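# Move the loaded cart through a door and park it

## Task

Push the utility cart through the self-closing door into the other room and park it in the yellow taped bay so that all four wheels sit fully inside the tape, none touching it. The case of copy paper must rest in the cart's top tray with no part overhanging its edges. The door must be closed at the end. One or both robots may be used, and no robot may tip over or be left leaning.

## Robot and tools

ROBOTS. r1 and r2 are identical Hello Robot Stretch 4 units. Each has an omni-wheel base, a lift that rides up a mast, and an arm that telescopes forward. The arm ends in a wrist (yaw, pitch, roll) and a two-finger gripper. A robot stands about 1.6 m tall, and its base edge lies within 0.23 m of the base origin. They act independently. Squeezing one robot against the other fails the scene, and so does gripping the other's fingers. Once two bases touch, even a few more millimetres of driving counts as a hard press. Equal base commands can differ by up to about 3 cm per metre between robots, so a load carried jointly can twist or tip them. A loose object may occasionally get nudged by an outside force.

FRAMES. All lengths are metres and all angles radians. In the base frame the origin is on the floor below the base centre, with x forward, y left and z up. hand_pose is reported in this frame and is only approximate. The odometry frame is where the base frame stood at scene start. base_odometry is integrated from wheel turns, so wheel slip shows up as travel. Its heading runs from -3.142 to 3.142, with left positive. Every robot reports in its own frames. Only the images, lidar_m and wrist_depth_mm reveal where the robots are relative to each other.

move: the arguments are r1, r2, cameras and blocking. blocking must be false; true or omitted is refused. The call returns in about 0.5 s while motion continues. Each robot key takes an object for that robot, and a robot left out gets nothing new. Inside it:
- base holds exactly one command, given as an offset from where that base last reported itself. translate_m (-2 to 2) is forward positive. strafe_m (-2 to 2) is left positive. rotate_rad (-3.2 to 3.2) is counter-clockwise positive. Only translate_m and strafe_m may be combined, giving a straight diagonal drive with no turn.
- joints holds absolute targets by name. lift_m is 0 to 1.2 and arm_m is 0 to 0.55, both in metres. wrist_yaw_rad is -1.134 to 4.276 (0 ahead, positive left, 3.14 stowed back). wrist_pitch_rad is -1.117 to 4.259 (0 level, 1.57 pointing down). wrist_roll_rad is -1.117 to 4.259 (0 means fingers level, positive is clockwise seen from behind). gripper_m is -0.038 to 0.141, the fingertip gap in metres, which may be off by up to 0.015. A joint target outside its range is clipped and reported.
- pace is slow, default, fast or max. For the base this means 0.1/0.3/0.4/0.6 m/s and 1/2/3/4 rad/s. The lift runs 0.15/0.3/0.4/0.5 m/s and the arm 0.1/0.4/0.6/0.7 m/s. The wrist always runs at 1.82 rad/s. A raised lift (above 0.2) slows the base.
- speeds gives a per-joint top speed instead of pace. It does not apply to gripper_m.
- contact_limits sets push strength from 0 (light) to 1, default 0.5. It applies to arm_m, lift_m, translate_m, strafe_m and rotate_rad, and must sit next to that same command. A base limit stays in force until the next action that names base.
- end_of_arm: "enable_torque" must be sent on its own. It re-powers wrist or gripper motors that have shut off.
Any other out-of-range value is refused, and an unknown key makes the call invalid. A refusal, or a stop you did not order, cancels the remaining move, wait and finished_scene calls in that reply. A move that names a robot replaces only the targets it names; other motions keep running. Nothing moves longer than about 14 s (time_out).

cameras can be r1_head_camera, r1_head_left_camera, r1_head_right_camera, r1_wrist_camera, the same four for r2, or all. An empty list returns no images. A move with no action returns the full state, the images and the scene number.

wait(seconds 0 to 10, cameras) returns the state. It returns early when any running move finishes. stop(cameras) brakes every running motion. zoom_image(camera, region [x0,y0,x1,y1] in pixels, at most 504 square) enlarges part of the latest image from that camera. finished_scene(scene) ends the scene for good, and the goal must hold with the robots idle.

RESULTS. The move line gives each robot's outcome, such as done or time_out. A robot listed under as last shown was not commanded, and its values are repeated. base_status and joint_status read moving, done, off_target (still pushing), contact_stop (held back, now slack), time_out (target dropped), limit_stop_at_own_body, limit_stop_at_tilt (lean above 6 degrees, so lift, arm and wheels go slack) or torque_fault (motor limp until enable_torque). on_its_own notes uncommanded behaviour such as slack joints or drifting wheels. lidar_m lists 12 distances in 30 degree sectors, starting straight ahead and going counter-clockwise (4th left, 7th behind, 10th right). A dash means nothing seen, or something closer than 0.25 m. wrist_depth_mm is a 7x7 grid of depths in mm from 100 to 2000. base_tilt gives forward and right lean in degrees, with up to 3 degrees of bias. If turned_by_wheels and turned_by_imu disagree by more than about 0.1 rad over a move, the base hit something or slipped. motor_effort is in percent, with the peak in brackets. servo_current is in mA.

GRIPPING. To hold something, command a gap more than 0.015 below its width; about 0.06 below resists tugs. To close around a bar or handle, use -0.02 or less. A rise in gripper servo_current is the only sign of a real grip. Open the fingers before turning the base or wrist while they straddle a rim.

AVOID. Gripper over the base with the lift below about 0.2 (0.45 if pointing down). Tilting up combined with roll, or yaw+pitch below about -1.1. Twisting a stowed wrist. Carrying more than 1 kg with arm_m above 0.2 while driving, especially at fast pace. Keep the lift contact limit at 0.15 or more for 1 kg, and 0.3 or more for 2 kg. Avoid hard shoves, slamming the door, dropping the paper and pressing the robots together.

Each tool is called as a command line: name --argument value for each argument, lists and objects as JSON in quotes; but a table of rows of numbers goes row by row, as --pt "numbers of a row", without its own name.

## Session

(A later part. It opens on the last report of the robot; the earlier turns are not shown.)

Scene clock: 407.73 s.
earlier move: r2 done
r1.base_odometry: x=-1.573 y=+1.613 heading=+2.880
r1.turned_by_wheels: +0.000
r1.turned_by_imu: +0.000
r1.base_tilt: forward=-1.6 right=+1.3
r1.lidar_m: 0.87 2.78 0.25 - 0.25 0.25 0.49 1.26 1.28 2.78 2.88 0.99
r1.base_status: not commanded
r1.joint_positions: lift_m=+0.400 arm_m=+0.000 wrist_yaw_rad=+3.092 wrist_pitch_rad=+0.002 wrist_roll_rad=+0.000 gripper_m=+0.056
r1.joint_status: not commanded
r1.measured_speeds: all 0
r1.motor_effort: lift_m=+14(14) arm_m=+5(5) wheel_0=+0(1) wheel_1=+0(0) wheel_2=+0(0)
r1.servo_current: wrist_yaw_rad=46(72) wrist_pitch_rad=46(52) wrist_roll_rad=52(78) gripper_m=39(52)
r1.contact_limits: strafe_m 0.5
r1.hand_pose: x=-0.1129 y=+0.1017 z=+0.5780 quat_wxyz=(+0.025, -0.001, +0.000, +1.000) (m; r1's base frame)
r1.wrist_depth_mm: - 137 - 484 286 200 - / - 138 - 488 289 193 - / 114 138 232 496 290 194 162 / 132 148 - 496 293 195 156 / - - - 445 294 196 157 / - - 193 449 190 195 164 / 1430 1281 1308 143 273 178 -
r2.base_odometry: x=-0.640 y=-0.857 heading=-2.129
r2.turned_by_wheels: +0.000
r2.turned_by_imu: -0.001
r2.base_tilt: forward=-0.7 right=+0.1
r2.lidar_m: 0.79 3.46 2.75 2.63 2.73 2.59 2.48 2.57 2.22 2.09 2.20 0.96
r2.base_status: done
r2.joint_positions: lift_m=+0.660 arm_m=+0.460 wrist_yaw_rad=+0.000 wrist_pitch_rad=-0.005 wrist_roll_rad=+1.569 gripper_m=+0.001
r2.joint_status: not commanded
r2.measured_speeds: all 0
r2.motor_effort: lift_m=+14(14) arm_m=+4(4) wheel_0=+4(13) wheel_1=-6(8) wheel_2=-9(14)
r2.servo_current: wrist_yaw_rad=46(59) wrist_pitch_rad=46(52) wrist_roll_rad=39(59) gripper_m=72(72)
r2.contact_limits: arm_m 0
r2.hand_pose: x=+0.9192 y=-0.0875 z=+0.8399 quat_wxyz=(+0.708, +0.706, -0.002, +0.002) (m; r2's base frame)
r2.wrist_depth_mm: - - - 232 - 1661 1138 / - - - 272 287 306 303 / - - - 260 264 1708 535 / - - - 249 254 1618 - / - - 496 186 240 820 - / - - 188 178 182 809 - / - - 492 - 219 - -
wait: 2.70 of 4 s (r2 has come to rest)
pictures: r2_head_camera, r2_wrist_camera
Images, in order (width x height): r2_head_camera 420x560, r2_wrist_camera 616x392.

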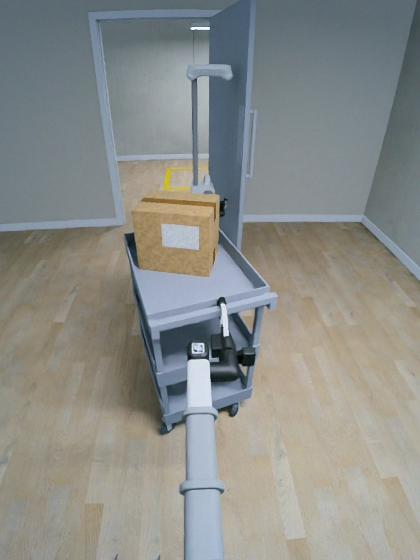

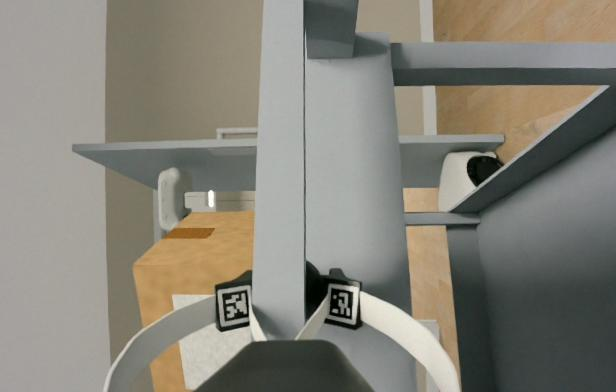

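move --blocking false --r2 '{"base":{"translate_m":0.75,"strafe_m":0.19},"pace":"slow"}'

wait --seconds 9 --cameras '["r1_head_left_camera","r2_wrist_camera","r2_head_camera"]'

Scene clock: 412.83 s.
move: r2 moving
r1: as last shown
r1.lidar_m: 0.88 2.73 0.25 - 0.25 0.25 0.48 1.29 1.27 2.78 2.88 0.96
r1.servo_current: wrist_yaw_rad=46(59) wrist_pitch_rad=46(52) wrist_roll_rad=39(52) gripper_m=39(52)
r1.contact_limits: strafe_m 0.5
r1.wrist_depth_mm: - 138 - 480 286 201 - / - 138 - 492 289 192 - / 114 138 231 488 290 195 162 / 132 148 - 492 291 195 156 / - - - 452 293 196 157 / - - 194 449 191 196 163 / 1464 1281 1336 143 273 178 -
r2.base_odometry: x=-0.644 y=-0.869 heading=-2.130
r2.turned_by_wheels: -0.001
r2.turned_by_imu: +0.000
r2.base_tilt: forward=-0.7 right=+0.1
r2.lidar_m: 0.77 3.43 2.75 2.62 2.72 2.61 2.48 2.56 2.22 2.12 2.18 0.95
r2.base_status: translate_m moving; strafe_m moving
r2.joint_positions: lift_m=+0.660 arm_m=+0.460 wrist_yaw_rad=-0.003 wrist_pitch_rad=-0.005 wrist_roll_rad=+1.569 gripper_m=+0.001
r2.joint_status: not commanded
r2.measured_speeds: translate_m=+0.049 strafe_m=+0.012 rotate_rad=-0.002 lift_m=+0.000 arm_m=+0.000 wrist_yaw_rad=-0.002 wrist_pitch_rad=+0.000 wrist_roll_rad=+0.000
r2.motor_effort: lift_m=+14(14) arm_m=+4(4) wheel_0=+0(7) wheel_1=+7(7) wheel_2=-16(16)
r2.servo_current: wrist_yaw_rad=39(65) wrist_pitch_rad=39(52) wrist_roll_rad=46(59) gripper_m=65(72)
r2.contact_limits: arm_m 0
r2.hand_pose: x=+0.9190 y=-0.0882 z=+0.8399 quat_wxyz=(+0.708, +0.706, -0.003, +0.001) (m; r2's base frame)
r2.wrist_depth_mm: - - - 235 - 1661 1138 / - - - 273 290 306 303 / - - - 262 266 1708 508 / - - - 249 255 1537 - / - - 508 202 241 831 - / - - 185 177 182 798 - / - - 488 - 218 - -
pictures: none

Scene clock: 421.33 s.
earlier move: r2 done
r1.base_odometry: x=-1.573 y=+1.613 heading=+2.880
r1.turned_by_wheels: +0.000
r1.turned_by_imu: -0.001
r1.base_tilt: forward=-1.6 right=+1.2
r1.lidar_m: 0.41 2.80 0.25 - 0.25 0.25 0.49 1.29 1.29 2.80 0.25 0.25
r1.base_status: not commanded
r1.joint_positions: lift_m=+0.400 arm_m=+0.000 wrist_yaw_rad=+3.092 wrist_pitch_rad=+0.002 wrist_roll_rad=+0.000 gripper_m=+0.056
r1.joint_status: not commanded
r1.measured_speeds: all 0
r1.motor_effort: lift_m=+14(14) arm_m=+5(5) wheel_0=+0(1) wheel_1=+0(0) wheel_2=+0(0)
r1.servo_current: wrist_yaw_rad=46(72) wrist_pitch_rad=39(52) wrist_roll_rad=46(72) gripper_m=39(52)
r1.contact_limits: strafe_m 0.5
r1.hand_pose: x=-0.1129 y=+0.1017 z=+0.5780 quat_wxyz=(+0.025, -0.001, +0.000, +1.000) (m; r1's base frame)
r1.wrist_depth_mm: - 137 - 480 286 201 - / - 138 - 488 289 193 - / 113 138 230 488 291 195 163 / 132 148 - 496 293 195 156 / - - - 449 291 196 157 / - - 194 449 190 196 163 / 1499 1308 1281 143 273 178 -
r2.base_odometry: x=-0.877 y=-1.593 heading=-2.130
r2.turned_by_wheels: +0.000
r2.turned_by_imu: -0.005
r2.base_tilt: forward=-0.7 right=+0.1
r2.lidar_m: 0.82 2.65 2.61 2.47 2.55 3.37 3.27 3.34 2.41 2.29 2.37 0.96
r2.base_status: done
r2.joint_positions: lift_m=+0.660 arm_m=+0.460 wrist_yaw_rad=-0.003 wrist_pitch_rad=-0.005 wrist_roll_rad=+1.569 gripper_m=+0.001
r2.joint_status: not commanded
r2.measured_speeds: all 0
r2.motor_effort: lift_m=+14(14) arm_m=+4(4) wheel_0=+0(7) wheel_1=+1(7) wheel_2=-10(18)
r2.servo_current: wrist_yaw_rad=52(65) wrist_pitch_rad=39(52) wrist_roll_rad=46(65) gripper_m=65(72)
r2.contact_limits: arm_m 0
r2.hand_pose: x=+0.9190 y=-0.0884 z=+0.8399 quat_wxyz=(+0.708, +0.706, -0.003, +0.001) (m; r2's base frame)
r2.wrist_depth_mm: - - 991 236 283 283 282 / - - 960 266 283 297 878 / 1430 - - 255 260 1708 569 / - - 1078 246 250 820 - / - 1921 469 196 241 820 - / - 1921 187 178 181 788 - / - - 504 - 220 - -
wait: 8.50 of 9 s (r2 has come to rest)
pictures: r1_head_left_camera, r2_head_camera, r2_wrist_camera
Images, in order (width x height): r1_head_left_camera 420x672, r2_head_camera 420x560, r2_wrist_camera 616x392.

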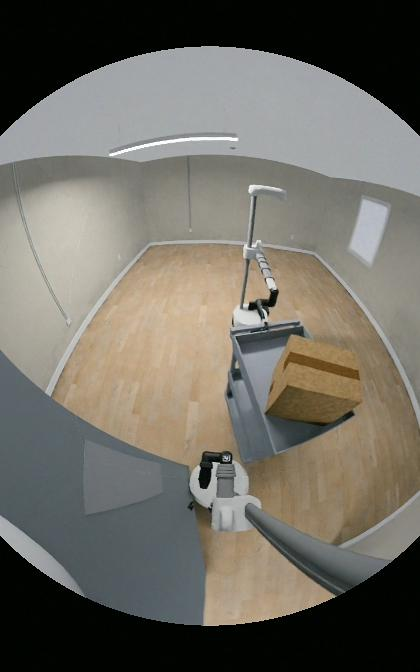

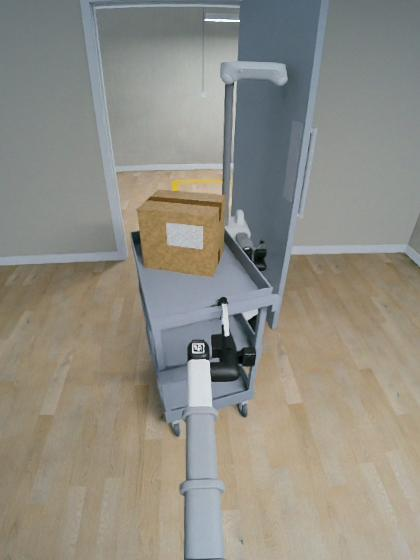

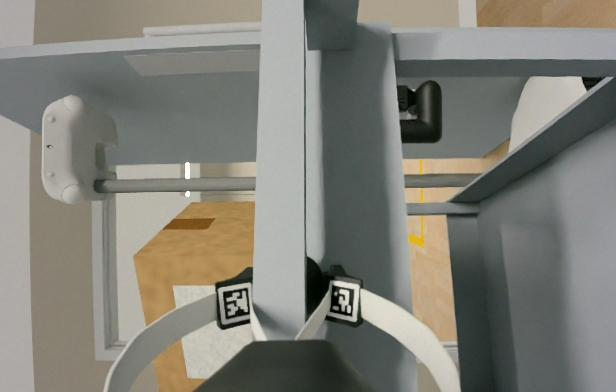

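move --blocking false --r2 '{"base":{"translate_m":-0.25,"strafe_m":-0.07},"pace":"slow"}'

wait --seconds 5

move --blocking false --r2 '{"base":{"translate_m":-0.02,"strafe_m":0.36},"pace":"slow"}'

wait --seconds 6 --cameras '["r1_head_left_camera","r2_wrist_camera","r2_head_camera"]'

Scene clock: 447.07 s.
move: r2 moving
r1: as last shown
r1.turned_by_imu: +0.000
r1.base_tilt: forward=-1.6 right=+1.3
r1.lidar_m: 0.41 2.75 0.25 - 0.25 0.25 0.50 1.27 1.28 2.80 0.25 0.25
r1.servo_current: wrist_yaw_rad=65(65) wrist_pitch_rad=33(52) wrist_roll_rad=52(72) gripper_m=39(46)
r1.contact_limits: strafe_m 0.5
r1.wrist_depth_mm: - 137 - 488 286 201 - / - 138 - 492 289 193 - / 114 138 231 492 291 195 162 / 132 148 - 492 291 196 157 / - - - 452 293 195 157 / - - 194 449 190 195 163 / 1464 1336 1336 142 273 178 -
r2.base_odometry: x=-0.873 y=-1.581 heading=-2.131
r2.turned_by_wheels: +0.000
r2.turned_by_imu: +0.000
r2.base_tilt: forward=-0.7 right=+0.1
r2.lidar_m: 0.81 2.69 2.58 2.47 2.54 3.37 3.24 3.32 2.40 2.28 2.35 0.96
r2.base_status: translate_m moving; strafe_m moving
r2.joint_positions: lift_m=+0.660 arm_m=+0.460 wrist_yaw_rad=-0.003 wrist_pitch_rad=-0.005 wrist_roll_rad=+1.569 gripper_m=+0.001
r2.joint_status: not commanded
r2.measured_speeds: translate_m=-0.049 strafe_m=-0.013 rotate_rad=-0.001 lift_m=+0.000 arm_m=+0.000 wrist_yaw_rad=+0.000 wrist_pitch_rad=+0.000 wrist_roll_rad=+0.000
r2.motor_effort: lift_m=+14(14) arm_m=+4(4) wheel_0=-9(10) wheel_1=-7(11) wheel_2=+10(11)
r2.servo_current: wrist_yaw_rad=46(65) wrist_pitch_rad=39(52) wrist_roll_rad=39(59) gripper_m=65(72)
r2.contact_limits: arm_m 0
r2.hand_pose: x=+0.9190 y=-0.0884 z=+0.8399 quat_wxyz=(+0.708, +0.706, -0.003, +0.001) (m; r2's base frame)
r2.wrist_depth_mm: - - 991 234 282 281 281 / - - - 265 282 296 866 / 1863 - - 256 262 1618 564 / - - 1098 246 250 798 - / - 1983 473 200 239 820 - / - 496 187 178 175 798 - / - - 517 - 222 - -
pictures: none

Scene clock: 450.40 s.
earlier move: r2 done
r1.base_odometry: x=-1.573 y=+1.613 heading=+2.880
r1.turned_by_wheels: +0.000
r1.turned_by_imu: +0.000
r1.base_tilt: forward=-1.6 right=+1.3
r1.lidar_m: 0.47 2.81 0.25 - 0.25 0.25 0.50 1.32 1.28 2.78 0.69 0.39
r1.base_status: not commanded
r1.joint_positions: lift_m=+0.400 arm_m=+0.000 wrist_yaw_rad=+3.092 wrist_pitch_rad=+0.002 wrist_roll_rad=+0.000 gripper_m=+0.056
r1.joint_status: not commanded
r1.measured_speeds: all 0
r1.motor_effort: lift_m=+14(14) arm_m=+5(5) wheel_0=+0(1) wheel_1=+0(0) wheel_2=+0(0)
r1.servo_current: wrist_yaw_rad=52(72) wrist_pitch_rad=46(52) wrist_roll_rad=52(72) gripper_m=39(46)
r1.contact_limits: strafe_m 0.5
r1.hand_pose: x=-0.1129 y=+0.1017 z=+0.5780 quat_wxyz=(+0.025, -0.001, +0.000, +1.000) (m; r1's base frame)
r1.wrist_depth_mm: - 138 - 484 285 200 - / - 138 - 488 289 193 - / 114 138 231 492 290 195 163 / 132 148 - 492 293 195 156 / - - - 442 291 196 157 / - - 194 452 191 196 163 / 1499 1308 1336 143 273 178 -
r2.base_odometry: x=-0.803 y=-1.344 heading=-2.129
r2.turned_by_wheels: +0.001
r2.turned_by_imu: +0.002
r2.base_tilt: forward=-0.7 right=+0.1
r2.lidar_m: 0.80 2.93 2.65 2.52 2.63 3.09 3.00 3.08 2.34 2.23 2.28 0.96
r2.base_status: done
r2.joint_positions: lift_m=+0.660 arm_m=+0.460 wrist_yaw_rad=+0.005 wrist_pitch_rad=-0.005 wrist_roll_rad=+1.569 gripper_m=+0.001
r2.joint_status: not commanded
r2.measured_speeds: all 0
r2.motor_effort: lift_m=+14(14) arm_m=+4(4) wheel_0=+4(12) wheel_1=-2(11) wheel_2=+11(16)
r2.servo_current: wrist_yaw_rad=46(65) wrist_pitch_rad=33(52) wrist_roll_rad=39(59) gripper_m=59(78)
r2.contact_limits: arm_m 0
r2.hand_pose: x=+0.9197 y=-0.0860 z=+0.8399 quat_wxyz=(+0.708, +0.706, +0.000, +0.003) (m; r2's base frame)
r2.wrist_depth_mm: - - - 229 - 1618 1160 / - - 1229 270 278 289 1078 / - 1336 - 258 262 1281 539 / - - 1336 248 253 854 - / - - 488 187 241 831 - / - - 189 179 176 809 - / - - 500 - - - -
wait: 3.33 of 5 s (r2 has come to rest)
pictures: none

Scene clock: 450.90 s.
move: r2 moving
r1: as last shown
r1.lidar_m: 0.47 2.74 0.25 - 0.25 0.25 0.49 1.29 1.29 2.80 0.71 0.40
r1.servo_current: wrist_yaw_rad=39(65) wrist_pitch_rad=46(46) wrist_roll_rad=39(59) gripper_m=46(46)
r1.contact_limits: strafe_m 0.5
r1.wrist_depth_mm: - 137 - 480 286 202 - / - 138 - 484 291 193 - / 114 138 231 488 289 195 163 / 132 148 - 496 291 195 156 / - - - 449 293 196 157 / - - 195 449 191 195 164 / 1499 1308 1336 143 274 179 -
r2.base_odometry: x=-0.791 y=-1.351 heading=-2.129
r2.turned_by_wheels: +0.000
r2.turned_by_imu: +0.000
r2.base_tilt: forward=-0.7 right=+0.1
r2.lidar_m: 0.81 2.92 2.64 2.52 2.61 3.11 2.97 3.05 2.33 2.23 2.32 0.93
r2.base_status: translate_m moving; strafe_m moving
r2.joint_positions: lift_m=+0.660 arm_m=+0.460 wrist_yaw_rad=+0.004 wrist_pitch_rad=-0.005 wrist_roll_rad=+1.569 gripper_m=+0.001
r2.joint_status: not commanded
r2.measured_speeds: translate_m=-0.003 strafe_m=+0.054 rotate_rad=-0.004 lift_m=+0.000 arm_m=+0.000 wrist_yaw_rad=-0.025 wrist_pitch_rad=+0.000 wrist_roll_rad=+0.000
r2.motor_effort: lift_m=+14(14) arm_m=+4(4) wheel_0=-7(9) wheel_1=+7(9) wheel_2=+7(10)
r2.servo_current: wrist_yaw_rad=46(52) wrist_pitch_rad=46(52) wrist_roll_rad=46(59) gripper_m=65(78)
r2.contact_limits: arm_m 0
r2.hand_pose: x=+0.9196 y=-0.0864 z=+0.8399 quat_wxyz=(+0.708, +0.706, +0.000, +0.003) (m; r2's base frame)
r2.wrist_depth_mm: - - - 232 - 1430 1078 / - - 1205 270 278 291 1098 / - 1430 - 259 262 1255 539 / - - 1336 248 253 831 - / - - 488 198 242 820 - / - - 187 180 182 798 - / - - 500 - - - -
pictures: none

Scene clock: 455.17 s.
earlier move: r2 done
r1.base_odometry: x=-1.573 y=+1.613 heading=+2.880
r1.turned_by_wheels: +0.000
r1.turned_by_imu: +0.000
r1.base_tilt: forward=-1.6 right=+1.3
r1.lidar_m: 1.88 2.79 0.25 - 0.25 0.25 0.49 1.33 1.28 2.78 0.62 0.48
r1.base_status: not commanded
r1.joint_positions: lift_m=+0.400 arm_m=+0.000 wrist_yaw_rad=+3.092 wrist_pitch_rad=+0.002 wrist_roll_rad=+0.000 gripper_m=+0.056
r1.joint_status: not commanded
r1.measured_speeds: all 0
r1.motor_effort: lift_m=+14(14) arm_m=+5(5) wheel_0=+0(1) wheel_1=+0(0) wheel_2=+0(0)
r1.servo_current: wrist_yaw_rad=52(72) wrist_pitch_rad=39(52) wrist_roll_rad=52(65) gripper_m=46(52)
r1.contact_limits: strafe_m 0.5
r1.hand_pose: x=-0.1129 y=+0.1017 z=+0.5780 quat_wxyz=(+0.025, -0.001, +0.000, +1.000) (m; r1's base frame)
r1.wrist_depth_mm: - 138 - 480 285 202 - / - 138 - 488 289 193 - / 114 138 230 492 290 193 162 / 132 149 - 496 291 195 156 / - - - 445 291 195 158 / - - 193 452 191 196 163 / 1499 1308 1366 142 274 178 -
r2.base_odometry: x=-0.488 y=-1.518 heading=-2.129
r2.turned_by_wheels: +0.000
r2.turned_by_imu: -0.002
r2.base_tilt: forward=-0.7 right=+0.1
r2.lidar_m: 0.86 2.95 2.28 2.18 2.25 3.03 2.99 3.06 2.72 2.57 2.65 0.89
r2.base_status: done
r2.joint_positions: lift_m=+0.660 arm_m=+0.460 wrist_yaw_rad=-0.007 wrist_pitch_rad=-0.005 wrist_roll_rad=+1.569 gripper_m=+0.001
r2.joint_status: not commanded
r2.measured_speeds: all 0
r2.motor_effort: lift_m=+14(14) arm_m=+4(4) wheel_0=-7(18) wheel_1=+2(9) wheel_2=+4(10)
r2.servo_current: wrist_yaw_rad=52(72) wrist_pitch_rad=46(52) wrist_roll_rad=59(59) gripper_m=65(78)
r2.contact_limits: arm_m 0
r2.hand_pose: x=+0.9187 y=-0.0893 z=+0.8399 quat_wxyz=(+0.708, +0.706, -0.004, -0.001) (m; r2's base frame)
r2.wrist_depth_mm: - - 1229 219 220 1182 1078 / - 1397 167 221 222 1160 - / - - 539 226 225 820 - / - - 466 229 229 831 - / - - 512 214 232 842 - / - - 187 177 182 - - / - - - - 238 - -
wait: 4.27 of 6 s (r2 has come to rest)
pictures: r1_head_left_camera, r2_head_camera, r2_wrist_camera
Images, in order (width x height): r1_head_left_camera 420x672, r2_head_camera 420x560, r2_wrist_camera 616x392.

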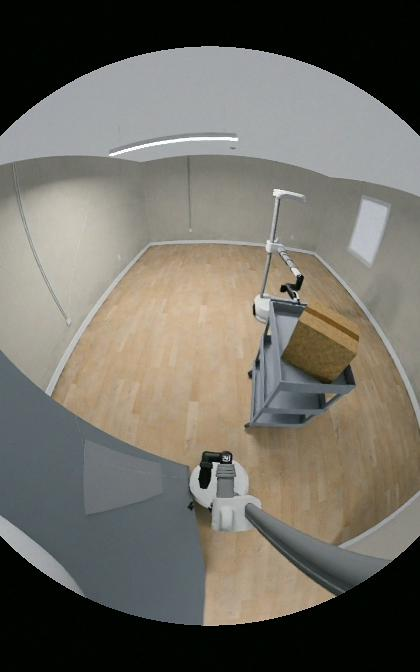

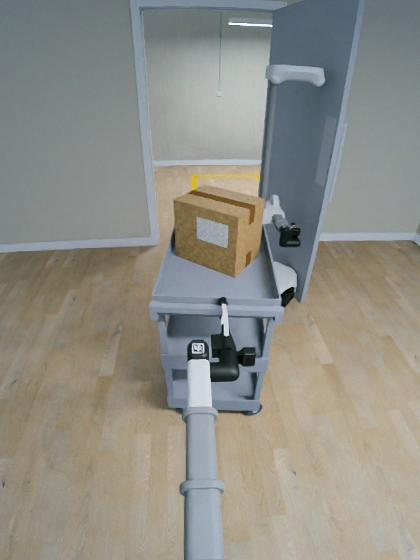

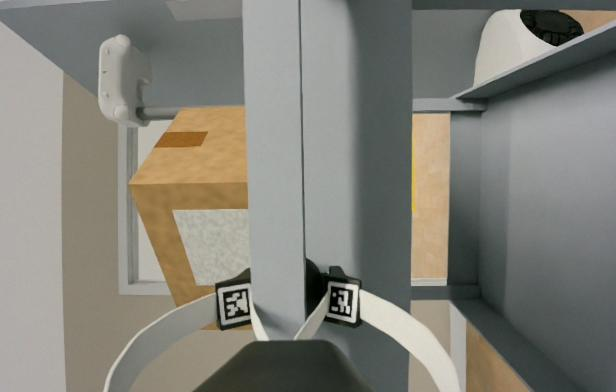

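move --blocking false --r2 '{"base":{"translate_m":0.7,"strafe_m":0.0},"pace":"slow"}'

wait --seconds 9 --cameras '["r1_head_left_camera","r2_wrist_camera","r2_head_camera"]'

Scene clock: 463.00 s.
move: r2 moving
r1: as last shown
r1.lidar_m: 1.88 2.78 0.25 - 0.25 0.25 0.50 1.27 1.27 2.79 0.62 0.50
r1.motor_effort: lift_m=+14(14) arm_m=+5(5) wheel_0=+0(0) wheel_1=+0(0) wheel_2=+0(0)
r1.servo_current: wrist_yaw_rad=39(65) wrist_pitch_rad=46(46) wrist_roll_rad=26(72) gripper_m=39(46)
r1.contact_limits: strafe_m 0.5
r1.wrist_depth_mm: - 137 - 480 286 201 - / - 138 - 488 287 193 - / 114 138 230 492 291 195 163 / 132 148 - 492 291 195 156 / - - - 449 293 195 157 / - - 194 452 191 195 163 / 1499 1308 1308 143 273 178 -
r2.base_odometry: x=-0.494 y=-1.528 heading=-2.129
r2.turned_by_wheels: +0.000
r2.turned_by_imu: +0.000
r2.base_tilt: forward=-0.7 right=+0.1
r2.lidar_m: 0.86 2.92 2.28 2.16 2.26 3.01 2.98 3.07 2.69 2.57 2.68 0.86
r2.base_status: translate_m moving; strafe_m moving
r2.joint_positions: lift_m=+0.660 arm_m=+0.460 wrist_yaw_rad=-0.007 wrist_pitch_rad=-0.005 wrist_roll_rad=+1.569 gripper_m=+0.001
r2.joint_status: not commanded
r2.measured_speeds: translate_m=+0.051 strafe_m=+0.000 rotate_rad=+0.001 lift_m=+0.000 arm_m=+0.000 wrist_yaw_rad=+0.000 wrist_pitch_rad=+0.000 wrist_roll_rad=+0.000
r2.motor_effort: lift_m=+14(14) arm_m=+4(4) wheel_0=+5(7) wheel_1=+7(7) wheel_2=-13(16)
r2.servo_current: wrist_yaw_rad=46(59) wrist_pitch_rad=39(46) wrist_roll_rad=59(59) gripper_m=65(72)
r2.contact_limits: arm_m 0
r2.hand_pose: x=+0.9187 y=-0.0893 z=+0.8399 quat_wxyz=(+0.708, +0.706, -0.004, -0.001) (m; r2's base frame)
r2.wrist_depth_mm: - - 1205 220 220 1160 1078 / - 1336 167 223 224 1138 - / - - 521 225 225 809 - / - - 466 229 229 809 - / - - 512 219 232 831 - / - - 189 176 175 - - / - - - - - - -
pictures: none

Scene clock: 470.80 s.
earlier move: r2 done
r1.base_odometry: x=-1.573 y=+1.613 heading=+2.880
r1.turned_by_wheels: +0.000
r1.turned_by_imu: +0.000
r1.base_tilt: forward=-1.6 right=+1.3
r1.lidar_m: 4.92 2.77 0.25 - 0.25 0.25 0.49 1.30 0.72 0.43 0.38 0.69
r1.base_status: not commanded
r1.joint_positions: lift_m=+0.400 arm_m=+0.000 wrist_yaw_rad=+3.092 wrist_pitch_rad=+0.002 wrist_roll_rad=+0.000 gripper_m=+0.056
r1.joint_status: not commanded
r1.measured_speeds: all 0
r1.motor_effort: lift_m=+14(14) arm_m=+5(5) wheel_0=+0(1) wheel_1=+0(0) wheel_2=+0(0)
r1.servo_current: wrist_yaw_rad=46(72) wrist_pitch_rad=46(52) wrist_roll_rad=33(72) gripper_m=39(52)
r1.contact_limits: strafe_m 0.5
r1.hand_pose: x=-0.1129 y=+0.1017 z=+0.5780 quat_wxyz=(+0.025, -0.001, +0.000, +1.000) (m; r1's base frame)
r1.wrist_depth_mm: - 137 - 480 286 200 - / - 138 - 484 289 193 - / 114 138 231 496 290 195 163 / 132 148 - 496 291 195 156 / - - - 449 293 195 157 / - - 193 452 190 195 163 / 1464 1308 1336 143 273 178 -
r2.base_odometry: x=-0.858 y=-2.112 heading=-2.129
r2.turned_by_wheels: +0.000
r2.turned_by_imu: +0.005
r2.base_tilt: forward=-0.7 right=+0.1
r2.lidar_m: 0.72 0.92 2.31 2.19 2.25 3.02 3.73 3.76 2.69 2.55 2.65 1.20
r2.base_status: done
r2.joint_positions: lift_m=+0.660 arm_m=+0.460 wrist_yaw_rad=+0.001 wrist_pitch_rad=-0.005 wrist_roll_rad=+1.569 gripper_m=+0.001
r2.joint_status: not commanded
r2.measured_speeds: all 0
r2.motor_effort: lift_m=+14(15) arm_m=+4(5) wheel_0=+5(14) wheel_1=+6(10) wheel_2=-7(16)
r2.servo_current: wrist_yaw_rad=52(59) wrist_pitch_rad=39(52) wrist_roll_rad=52(65) gripper_m=59(72)
r2.contact_limits: arm_m 0
r2.hand_pose: x=+0.9194 y=-0.0870 z=+0.8399 quat_wxyz=(+0.708, +0.706, -0.001, +0.002) (m; r2's base frame)
r2.wrist_depth_mm: 668 691 661 647 - - 1098 / 1537 - - 300 - 1808 1229 / 1537 - - 250 336 340 338 / - - - 220 290 1808 1255 / - - - 195 257 1921 539 / 1537 - 187 173 183 741 - / - - 427 - 211 - -
wait: 7.80 of 9 s (r2 has come to rest)
pictures: r1_head_left_camera, r2_head_camera, r2_wrist_camera
Images, in order (width x height): r1_head_left_camera 420x672, r2_head_camera 420x560, r2_wrist_camera 616x392.

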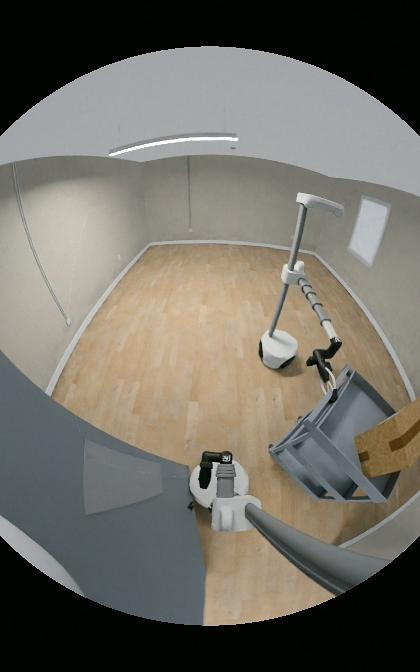

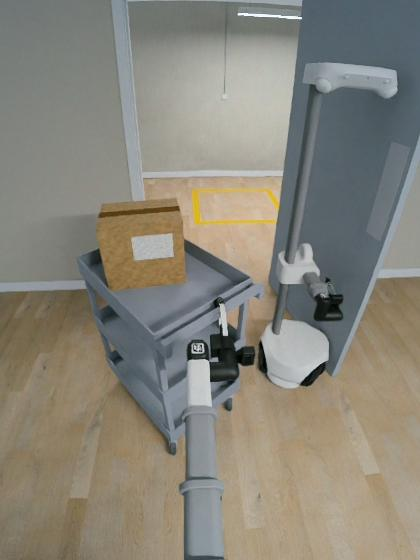

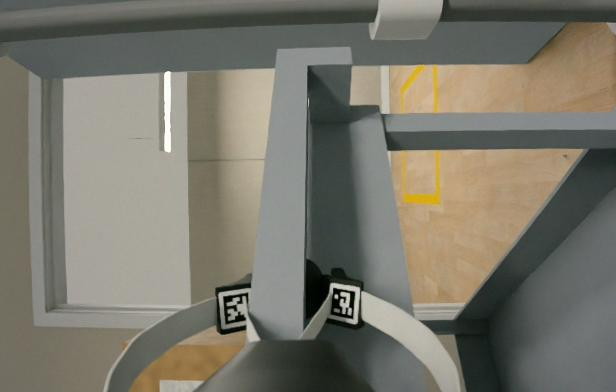

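move --blocking false --r2 '{"base":{"translate_m":-0.5,"strafe_m":-0.3},"pace":"slow"}'

wait --seconds 9 --cameras '["r1_head_left_camera","r2_wrist_camera","r2_head_camera"]'

Scene clock: 481.90 s.
move: r2 moving
r1: as last shown
r1.lidar_m: 4.91 2.77 0.25 - 0.25 0.26 0.50 1.28 0.72 0.46 0.41 0.68
r1.motor_effort: lift_m=+14(14) arm_m=+5(5) wheel_0=+0(0) wheel_1=+0(0) wheel_2=+0(0)
r1.servo_current: wrist_yaw_rad=52(72) wrist_pitch_rad=39(46) wrist_roll_rad=59(59) gripper_m=39(46)
r1.contact_limits: strafe_m 0.5
r1.wrist_depth_mm: - 138 - 488 286 201 - / - 138 - 484 289 193 - / 113 138 229 488 290 195 163 / 132 148 - 496 291 196 156 / - - - 449 293 196 158 / - - 194 449 191 195 164 / 1464 1308 1308 143 273 178 -
r2.base_odometry: x=-0.858 y=-2.098 heading=-2.128
r2.turned_by_wheels: +0.001
r2.turned_by_imu: +0.002
r2.base_tilt: forward=-0.7 right=+0.1
r2.lidar_m: 0.74 0.92 2.32 2.19 2.29 3.06 3.73 3.71 2.66 2.55 2.64 1.19
r2.base_status: translate_m moving; strafe_m moving
r2.joint_positions: lift_m=+0.660 arm_m=+0.460 wrist_yaw_rad=+0.003 wrist_pitch_rad=-0.005 wrist_roll_rad=+1.569 gripper_m=+0.001
r2.joint_status: not commanded
r2.measured_speeds: translate_m=-0.048 strafe_m=-0.028 rotate_rad=+0.004 lift_m=+0.000 arm_m=+0.000 wrist_yaw_rad=+0.011 wrist_pitch_rad=+0.000 wrist_roll_rad=+0.000
r2.motor_effort: lift_m=+14(14) arm_m=+4(4) wheel_0=+8(8) wheel_1=-5(6) wheel_2=+14(14)
r2.servo_current: wrist_yaw_rad=52(52) wrist_pitch_rad=46(52) wrist_roll_rad=39(52) gripper_m=65(65)
r2.contact_limits: arm_m 0
r2.hand_pose: x=+0.9195 y=-0.0867 z=+0.8399 quat_wxyz=(+0.708, +0.706, -0.001, +0.003) (m; r2's base frame)
r2.wrist_depth_mm: 683 691 668 654 - - 1078 / - - - 293 - 1863 1205 / - - - 300 330 342 338 / - - - 268 287 1863 492 / - - - 195 252 1863 - / - - 187 172 182 741 - / - - 430 - 208 - -
pictures: none

Scene clock: 488.40 s.
earlier move: r2 done
r1.base_odometry: x=-1.573 y=+1.613 heading=+2.880
r1.turned_by_wheels: +0.000
r1.turned_by_imu: +0.000
r1.base_tilt: forward=-1.6 right=+1.2
r1.lidar_m: 0.57 2.80 0.25 - 0.25 0.25 0.49 1.30 1.27 2.78 0.42 0.42
r1.base_status: not commanded
r1.joint_positions: lift_m=+0.400 arm_m=+0.000 wrist_yaw_rad=+3.092 wrist_pitch_rad=+0.002 wrist_roll_rad=+0.000 gripper_m=+0.056
r1.joint_status: not commanded
r1.measured_speeds: all 0
r1.motor_effort: lift_m=+14(14) arm_m=+5(5) wheel_0=+0(1) wheel_1=+0(0) wheel_2=+0(0)
r1.servo_current: wrist_yaw_rad=52(72) wrist_pitch_rad=39(52) wrist_roll_rad=52(65) gripper_m=39(52)
r1.contact_limits: strafe_m 0.5
r1.hand_pose: x=-0.1129 y=+0.1017 z=+0.5780 quat_wxyz=(+0.025, -0.001, +0.000, +1.000) (m; r1's base frame)
r1.wrist_depth_mm: - 138 - 484 286 202 - / - 138 - 488 287 193 - / 113 138 231 492 291 195 163 / 132 148 - 492 293 195 157 / - - - 449 291 196 157 / - - 194 449 191 196 163 / 1430 1308 1336 143 273 177 -
r2.base_odometry: x=-0.848 y=-1.529 heading=-2.129
r2.turned_by_wheels: -0.002
r2.turned_by_imu: -0.002
r2.base_tilt: forward=-0.7 right=+0.1
r2.lidar_m: 0.74 1.02 2.60 2.48 2.54 3.28 3.17 3.25 2.36 2.27 2.37 0.99
r2.base_status: done
r2.joint_positions: lift_m=+0.660 arm_m=+0.460 wrist_yaw_rad=+0.000 wrist_pitch_rad=-0.005 wrist_roll_rad=+1.569 gripper_m=+0.001
r2.joint_status: not commanded
r2.measured_speeds: all 0
r2.motor_effort: lift_m=+14(14) arm_m=+4(4) wheel_0=+1(14) wheel_1=-6(10) wheel_2=+3(20)
r2.servo_current: wrist_yaw_rad=39(65) wrist_pitch_rad=46(52) wrist_roll_rad=39(59) gripper_m=65(72)
r2.contact_limits: arm_m 0
r2.hand_pose: x=+0.9192 y=-0.0875 z=+0.8399 quat_wxyz=(+0.708, +0.706, -0.002, +0.002) (m; r2's base frame)
r2.wrist_depth_mm: - - - 276 - - 1205 / - - 1042 286 325 327 931 / 1983 - - 287 327 338 917 / - - - 210 274 1708 - / - - - 191 246 - - / - - 185 173 182 768 - / - 1921 439 - 210 - -
wait: 6.50 of 9 s (r2 has come to rest)
pictures: r1_head_left_camera, r2_head_camera, r2_wrist_camera
Images, in order (width x height): r1_head_left_camera 420x672, r2_head_camera 420x560, r2_wrist_camera 616x392.

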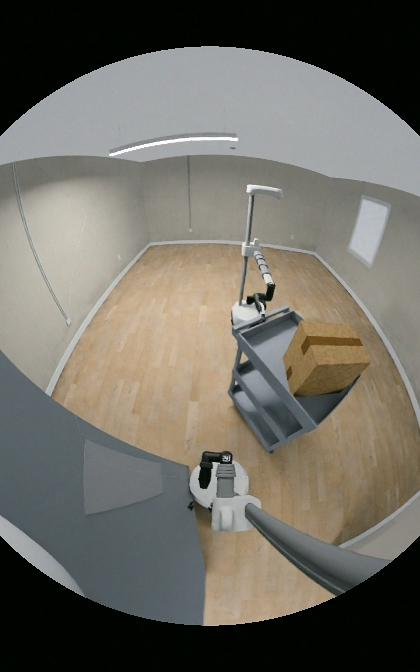

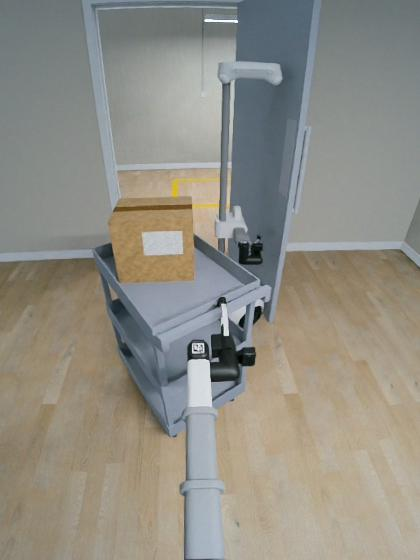

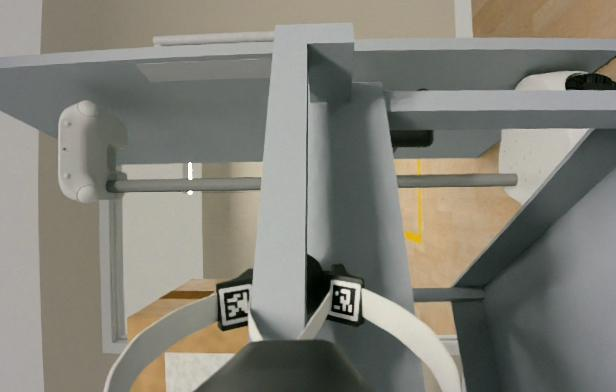

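move --blocking false --r2 '{"base":{"translate_m":-0.06,"strafe_m":0.28},"pace":"slow"}'

wait --seconds 5

move --blocking false --r2 '{"base":{"translate_m":0.2},"pace":"slow"}'

wait --seconds 4 --cameras '["r1_head_left_camera","r2_wrist_camera","r2_head_camera"]'

Scene clock: 494.07 s.
move: r2 moving
r1: as last shown
r1.base_tilt: forward=-1.5 right=+1.3
r1.lidar_m: 0.60 2.75 0.25 - 0.25 0.25 0.49 1.29 1.29 2.79 0.41 0.43
r1.servo_current: wrist_yaw_rad=46(52) wrist_pitch_rad=39(52) wrist_roll_rad=46(52) gripper_m=39(46)
r1.contact_limits: strafe_m 0.5
r1.wrist_depth_mm: - 137 - 480 286 202 - / - 138 - 484 290 193 - / 114 138 231 492 287 195 163 / 132 148 - 500 291 195 156 / - - - 449 293 195 157 / - - 194 452 191 195 163 / 1430 1281 1336 143 273 178 -
r2.base_odometry: x=-0.836 y=-1.533 heading=-2.130
r2.turned_by_wheels: -0.001
r2.turned_by_imu: -0.001
r2.base_tilt: forward=-0.7 right=+0.0
r2.lidar_m: 0.71 1.06 2.56 2.47 2.55 3.30 3.19 3.28 2.41 2.29 2.38 1.01
r2.base_status: translate_m moving; strafe_m moving
r2.joint_positions: lift_m=+0.660 arm_m=+0.460 wrist_yaw_rad=-0.004 wrist_pitch_rad=-0.005 wrist_roll_rad=+1.569 gripper_m=+0.001
r2.joint_status: not commanded
r2.measured_speeds: translate_m=-0.012 strafe_m=+0.050 rotate_rad=+0.002 lift_m=+0.000 arm_m=+0.000 wrist_yaw_rad=-0.009 wrist_pitch_rad=+0.000 wrist_roll_rad=+0.000
r2.motor_effort: lift_m=+14(14) arm_m=+4(4) wheel_0=-15(16) wheel_1=+3(6) wheel_2=+1(5)
r2.servo_current: wrist_yaw_rad=52(52) wrist_pitch_rad=39(52) wrist_roll_rad=39(59) gripper_m=65(65)
r2.contact_limits: arm_m 0
r2.hand_pose: x=+0.9189 y=-0.0885 z=+0.8399 quat_wxyz=(+0.708, +0.706, -0.003, +0.000) (m; r2's base frame)
r2.wrist_depth_mm: - - - 1060 - 1618 1229 / - - - 285 325 327 325 / 1983 - - 286 325 338 917 / - - - 210 273 1708 - / - - - 194 246 - - / - - 185 173 183 - - / - 1921 442 - 210 - -
pictures: none

Scene clock: 497.67 s.
earlier move: r2 done
r1.base_odometry: x=-1.573 y=+1.613 heading=+2.880
r1.turned_by_wheels: +0.000
r1.turned_by_imu: +0.000
r1.base_tilt: forward=-1.6 right=+1.3
r1.lidar_m: 1.76 2.75 0.25 - 0.25 0.25 0.49 1.30 1.27 2.79 0.43 0.52
r1.base_status: not commanded
r1.joint_positions: lift_m=+0.400 arm_m=+0.000 wrist_yaw_rad=+3.092 wrist_pitch_rad=+0.002 wrist_roll_rad=+0.000 gripper_m=+0.056
r1.joint_status: not commanded
r1.measured_speeds: all 0
r1.motor_effort: lift_m=+14(14) arm_m=+5(5) wheel_0=+0(1) wheel_1=+0(0) wheel_2=+0(0)
r1.servo_current: wrist_yaw_rad=52(78) wrist_pitch_rad=39(52) wrist_roll_rad=46(65) gripper_m=39(52)
r1.contact_limits: strafe_m 0.5
r1.hand_pose: x=-0.1129 y=+0.1017 z=+0.5780 quat_wxyz=(+0.025, -0.001, +0.000, +1.000) (m; r1's base frame)
r1.wrist_depth_mm: - 137 - 484 286 201 - / - 137 - 480 290 193 - / 114 138 232 492 290 195 163 / 132 148 - 496 293 195 157 / - - - 449 291 195 157 / - - 194 449 190 196 163 / 1499 1336 1308 143 273 178 -
r2.base_odometry: x=-0.579 y=-1.627 heading=-2.129
r2.turned_by_wheels: +0.001
r2.turned_by_imu: -0.001
r2.base_tilt: forward=-0.7 right=+0.1
r2.lidar_m: 0.82 2.81 2.30 2.19 2.25 3.07 3.14 3.20 2.68 2.55 2.64 0.93
r2.base_status: done
r2.joint_positions: lift_m=+0.660 arm_m=+0.460 wrist_yaw_rad=-0.007 wrist_pitch_rad=-0.005 wrist_roll_rad=+1.569 gripper_m=+0.001
r2.joint_status: not commanded
r2.measured_speeds: all 0
r2.motor_effort: lift_m=+14(14) arm_m=+4(4) wheel_0=-7(21) wheel_1=+1(6) wheel_2=+2(5)
r2.servo_current: wrist_yaw_rad=52(65) wrist_pitch_rad=46(52) wrist_roll_rad=59(59) gripper_m=59(72)
r2.contact_limits: arm_m 0
r2.hand_pose: x=+0.9187 y=-0.0893 z=+0.8399 quat_wxyz=(+0.708, +0.706, -0.004, -0.001) (m; r2's base frame)
r2.wrist_depth_mm: - - 1160 234 266 268 266 / - 1229 1205 255 256 1160 976 / - - - 247 252 1808 - / - - 591 241 244 831 - / - - 473 194 237 809 - / - - 187 176 182 820 - / - - 539 - - - -
wait: 3.60 of 5 s (r2 has come to rest)
pictures: none

Scene clock: 498.17 s.
move: r2 moving
r1: as last shown
r1.lidar_m: 1.74 2.77 0.25 - 0.25 0.25 0.47 1.27 1.28 2.79 0.45 0.52
r1.motor_effort: lift_m=+14(14) arm_m=+5(5) wheel_0=+0(0) wheel_1=+0(0) wheel_2=+0(0)
r1.servo_current: wrist_yaw_rad=39(65) wrist_pitch_rad=52(52) wrist_roll_rad=33(65) gripper_m=33(46)
r1.contact_limits: strafe_m 0.5
r1.wrist_depth_mm: - 138 - 480 285 201 - / - 138 - 488 289 193 - / 114 139 231 496 290 195 162 / 132 148 - 492 290 196 157 / - - - 449 294 196 156 / - - 194 449 191 196 163 / 1464 1308 1281 143 273 178 -
r2.base_odometry: x=-0.585 y=-1.637 heading=-2.130
r2.turned_by_wheels: -0.001
r2.turned_by_imu: -0.001
r2.base_tilt: forward=-0.7 right=+0.0
r2.lidar_m: 0.81 2.79 2.32 2.18 2.25 3.02 3.14 3.20 2.67 2.55 2.62 0.92
r2.base_status: translate_m moving
r2.joint_positions: lift_m=+0.660 arm_m=+0.460 wrist_yaw_rad=-0.007 wrist_pitch_rad=-0.005 wrist_roll_rad=+1.569 gripper_m=+0.001
r2.joint_status: not commanded
r2.measured_speeds: translate_m=+0.049 strafe_m=+0.000 rotate_rad=+0.002 lift_m=+0.000 arm_m=+0.000 wrist_yaw_rad=+0.000 wrist_pitch_rad=+0.000 wrist_roll_rad=+0.000
r2.motor_effort: lift_m=+14(14) arm_m=+4(4) wheel_0=+5(7) wheel_1=+5(6) wheel_2=-16(16)
r2.servo_current: wrist_yaw_rad=52(65) wrist_pitch_rad=46(46) wrist_roll_rad=46(59) gripper_m=65(65)
r2.contact_limits: arm_m 0
r2.hand_pose: x=+0.9187 y=-0.0893 z=+0.8399 quat_wxyz=(+0.708, +0.706, -0.004, -0.001) (m; r2's base frame)
r2.wrist_depth_mm: - - - 232 268 270 268 / - 1205 1205 256 258 1160 960 / - - - 249 252 1808 - / - - 609 241 244 809 - / - - 473 196 236 831 - / - - 188 176 174 798 - / - - 535 - - - -
pictures: none

Scene clock: 500.97 s.
earlier move: r2 done
r1.base_odometry: x=-1.573 y=+1.613 heading=+2.880
r1.turned_by_wheels: +0.000
r1.turned_by_imu: +0.000
r1.base_tilt: forward=-1.6 right=+1.3
r1.lidar_m: 1.63 2.75 0.25 - 0.25 0.25 0.46 1.31 1.25 0.47 0.47 0.55
r1.base_status: not commanded
r1.joint_positions: lift_m=+0.400 arm_m=+0.000 wrist_yaw_rad=+3.092 wrist_pitch_rad=+0.002 wrist_roll_rad=+0.000 gripper_m=+0.056
r1.joint_status: not commanded
r1.measured_speeds: all 0
r1.motor_effort: lift_m=+14(14) arm_m=+5(5) wheel_0=+0(1) wheel_1=+0(1) wheel_2=+0(0)
r1.servo_current: wrist_yaw_rad=52(72) wrist_pitch_rad=33(52) wrist_roll_rad=39(65) gripper_m=46(46)
r1.contact_limits: strafe_m 0.5
r1.hand_pose: x=-0.1129 y=+0.1017 z=+0.5780 quat_wxyz=(+0.025, -0.001, +0.000, +1.000) (m; r1's base frame)
r1.wrist_depth_mm: - 137 - 484 286 201 - / - 138 - 488 287 193 - / 114 138 231 492 290 195 163 / 132 148 - 496 291 196 157 / - - - 449 291 196 158 / - - 193 449 191 196 163 / 1499 1308 1336 143 274 178 -
r2.base_odometry: x=-0.685 y=-1.796 heading=-2.128
r2.turned_by_wheels: +0.002
r2.turned_by_imu: +0.003
r2.base_tilt: forward=-0.6 right=+0.0
r2.lidar_m: 0.79 1.41 2.31 2.18 2.26 3.07 3.35 3.41 2.68 2.54 2.64 0.96
r2.base_status: done
r2.joint_positions: lift_m=+0.660 arm_m=+0.460 wrist_yaw_rad=+0.002 wrist_pitch_rad=-0.005 wrist_roll_rad=+1.569 gripper_m=+0.001
r2.joint_status: not commanded
r2.measured_speeds: all 0
r2.motor_effort: lift_m=+14(14) arm_m=+4(4) wheel_0=+10(15) wheel_1=+8(10) wheel_2=-3(16)
r2.servo_current: wrist_yaw_rad=52(65) wrist_pitch_rad=39(52) wrist_roll_rad=52(65) gripper_m=59(72)
r2.contact_limits: arm_m 0
r2.hand_pose: x=+0.9194 y=-0.0869 z=+0.8399 quat_wxyz=(+0.708, +0.706, -0.001, +0.002) (m; r2's base frame)
r2.wrist_depth_mm: - - - 234 798 - 842 / - 1025 1060 276 289 298 297 / - - - 262 271 1808 512 / - - - 250 256 1863 - / - 1983 525 188 241 831 - / - 473 189 178 181 - - / - - 488 - 220 - -
wait: 2.80 of 4 s (r2 has come to rest)
pictures: r1_head_left_camera, r2_head_camera, r2_wrist_camera
Images, in order (width x height): r1_head_left_camera 420x672, r2_head_camera 420x560, r2_wrist_camera 616x392.

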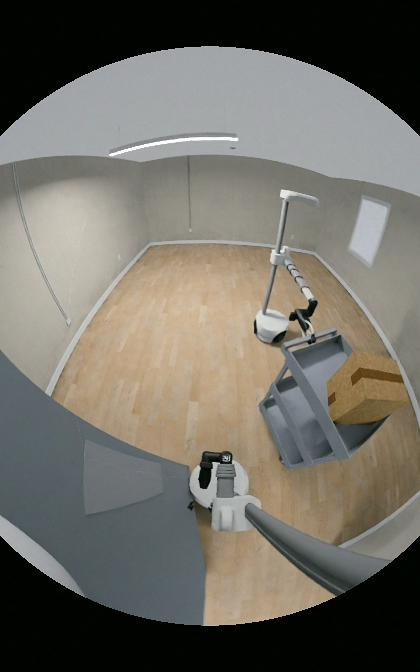

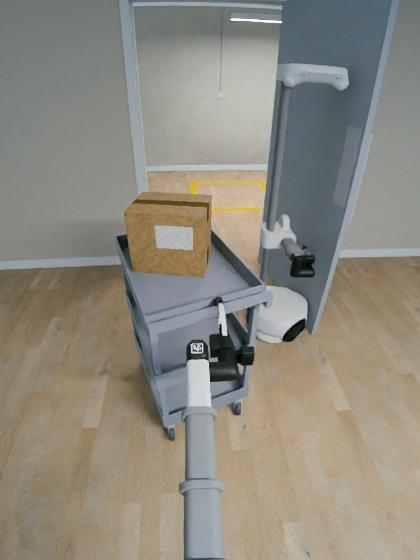

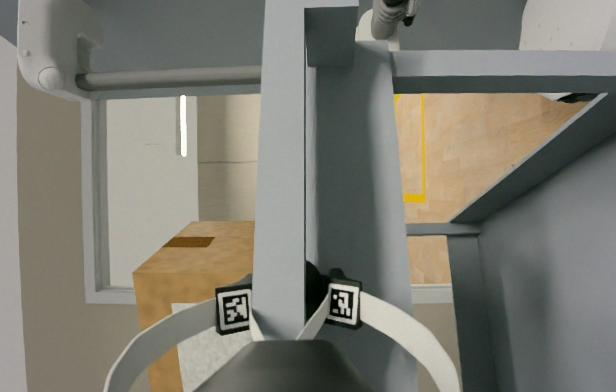

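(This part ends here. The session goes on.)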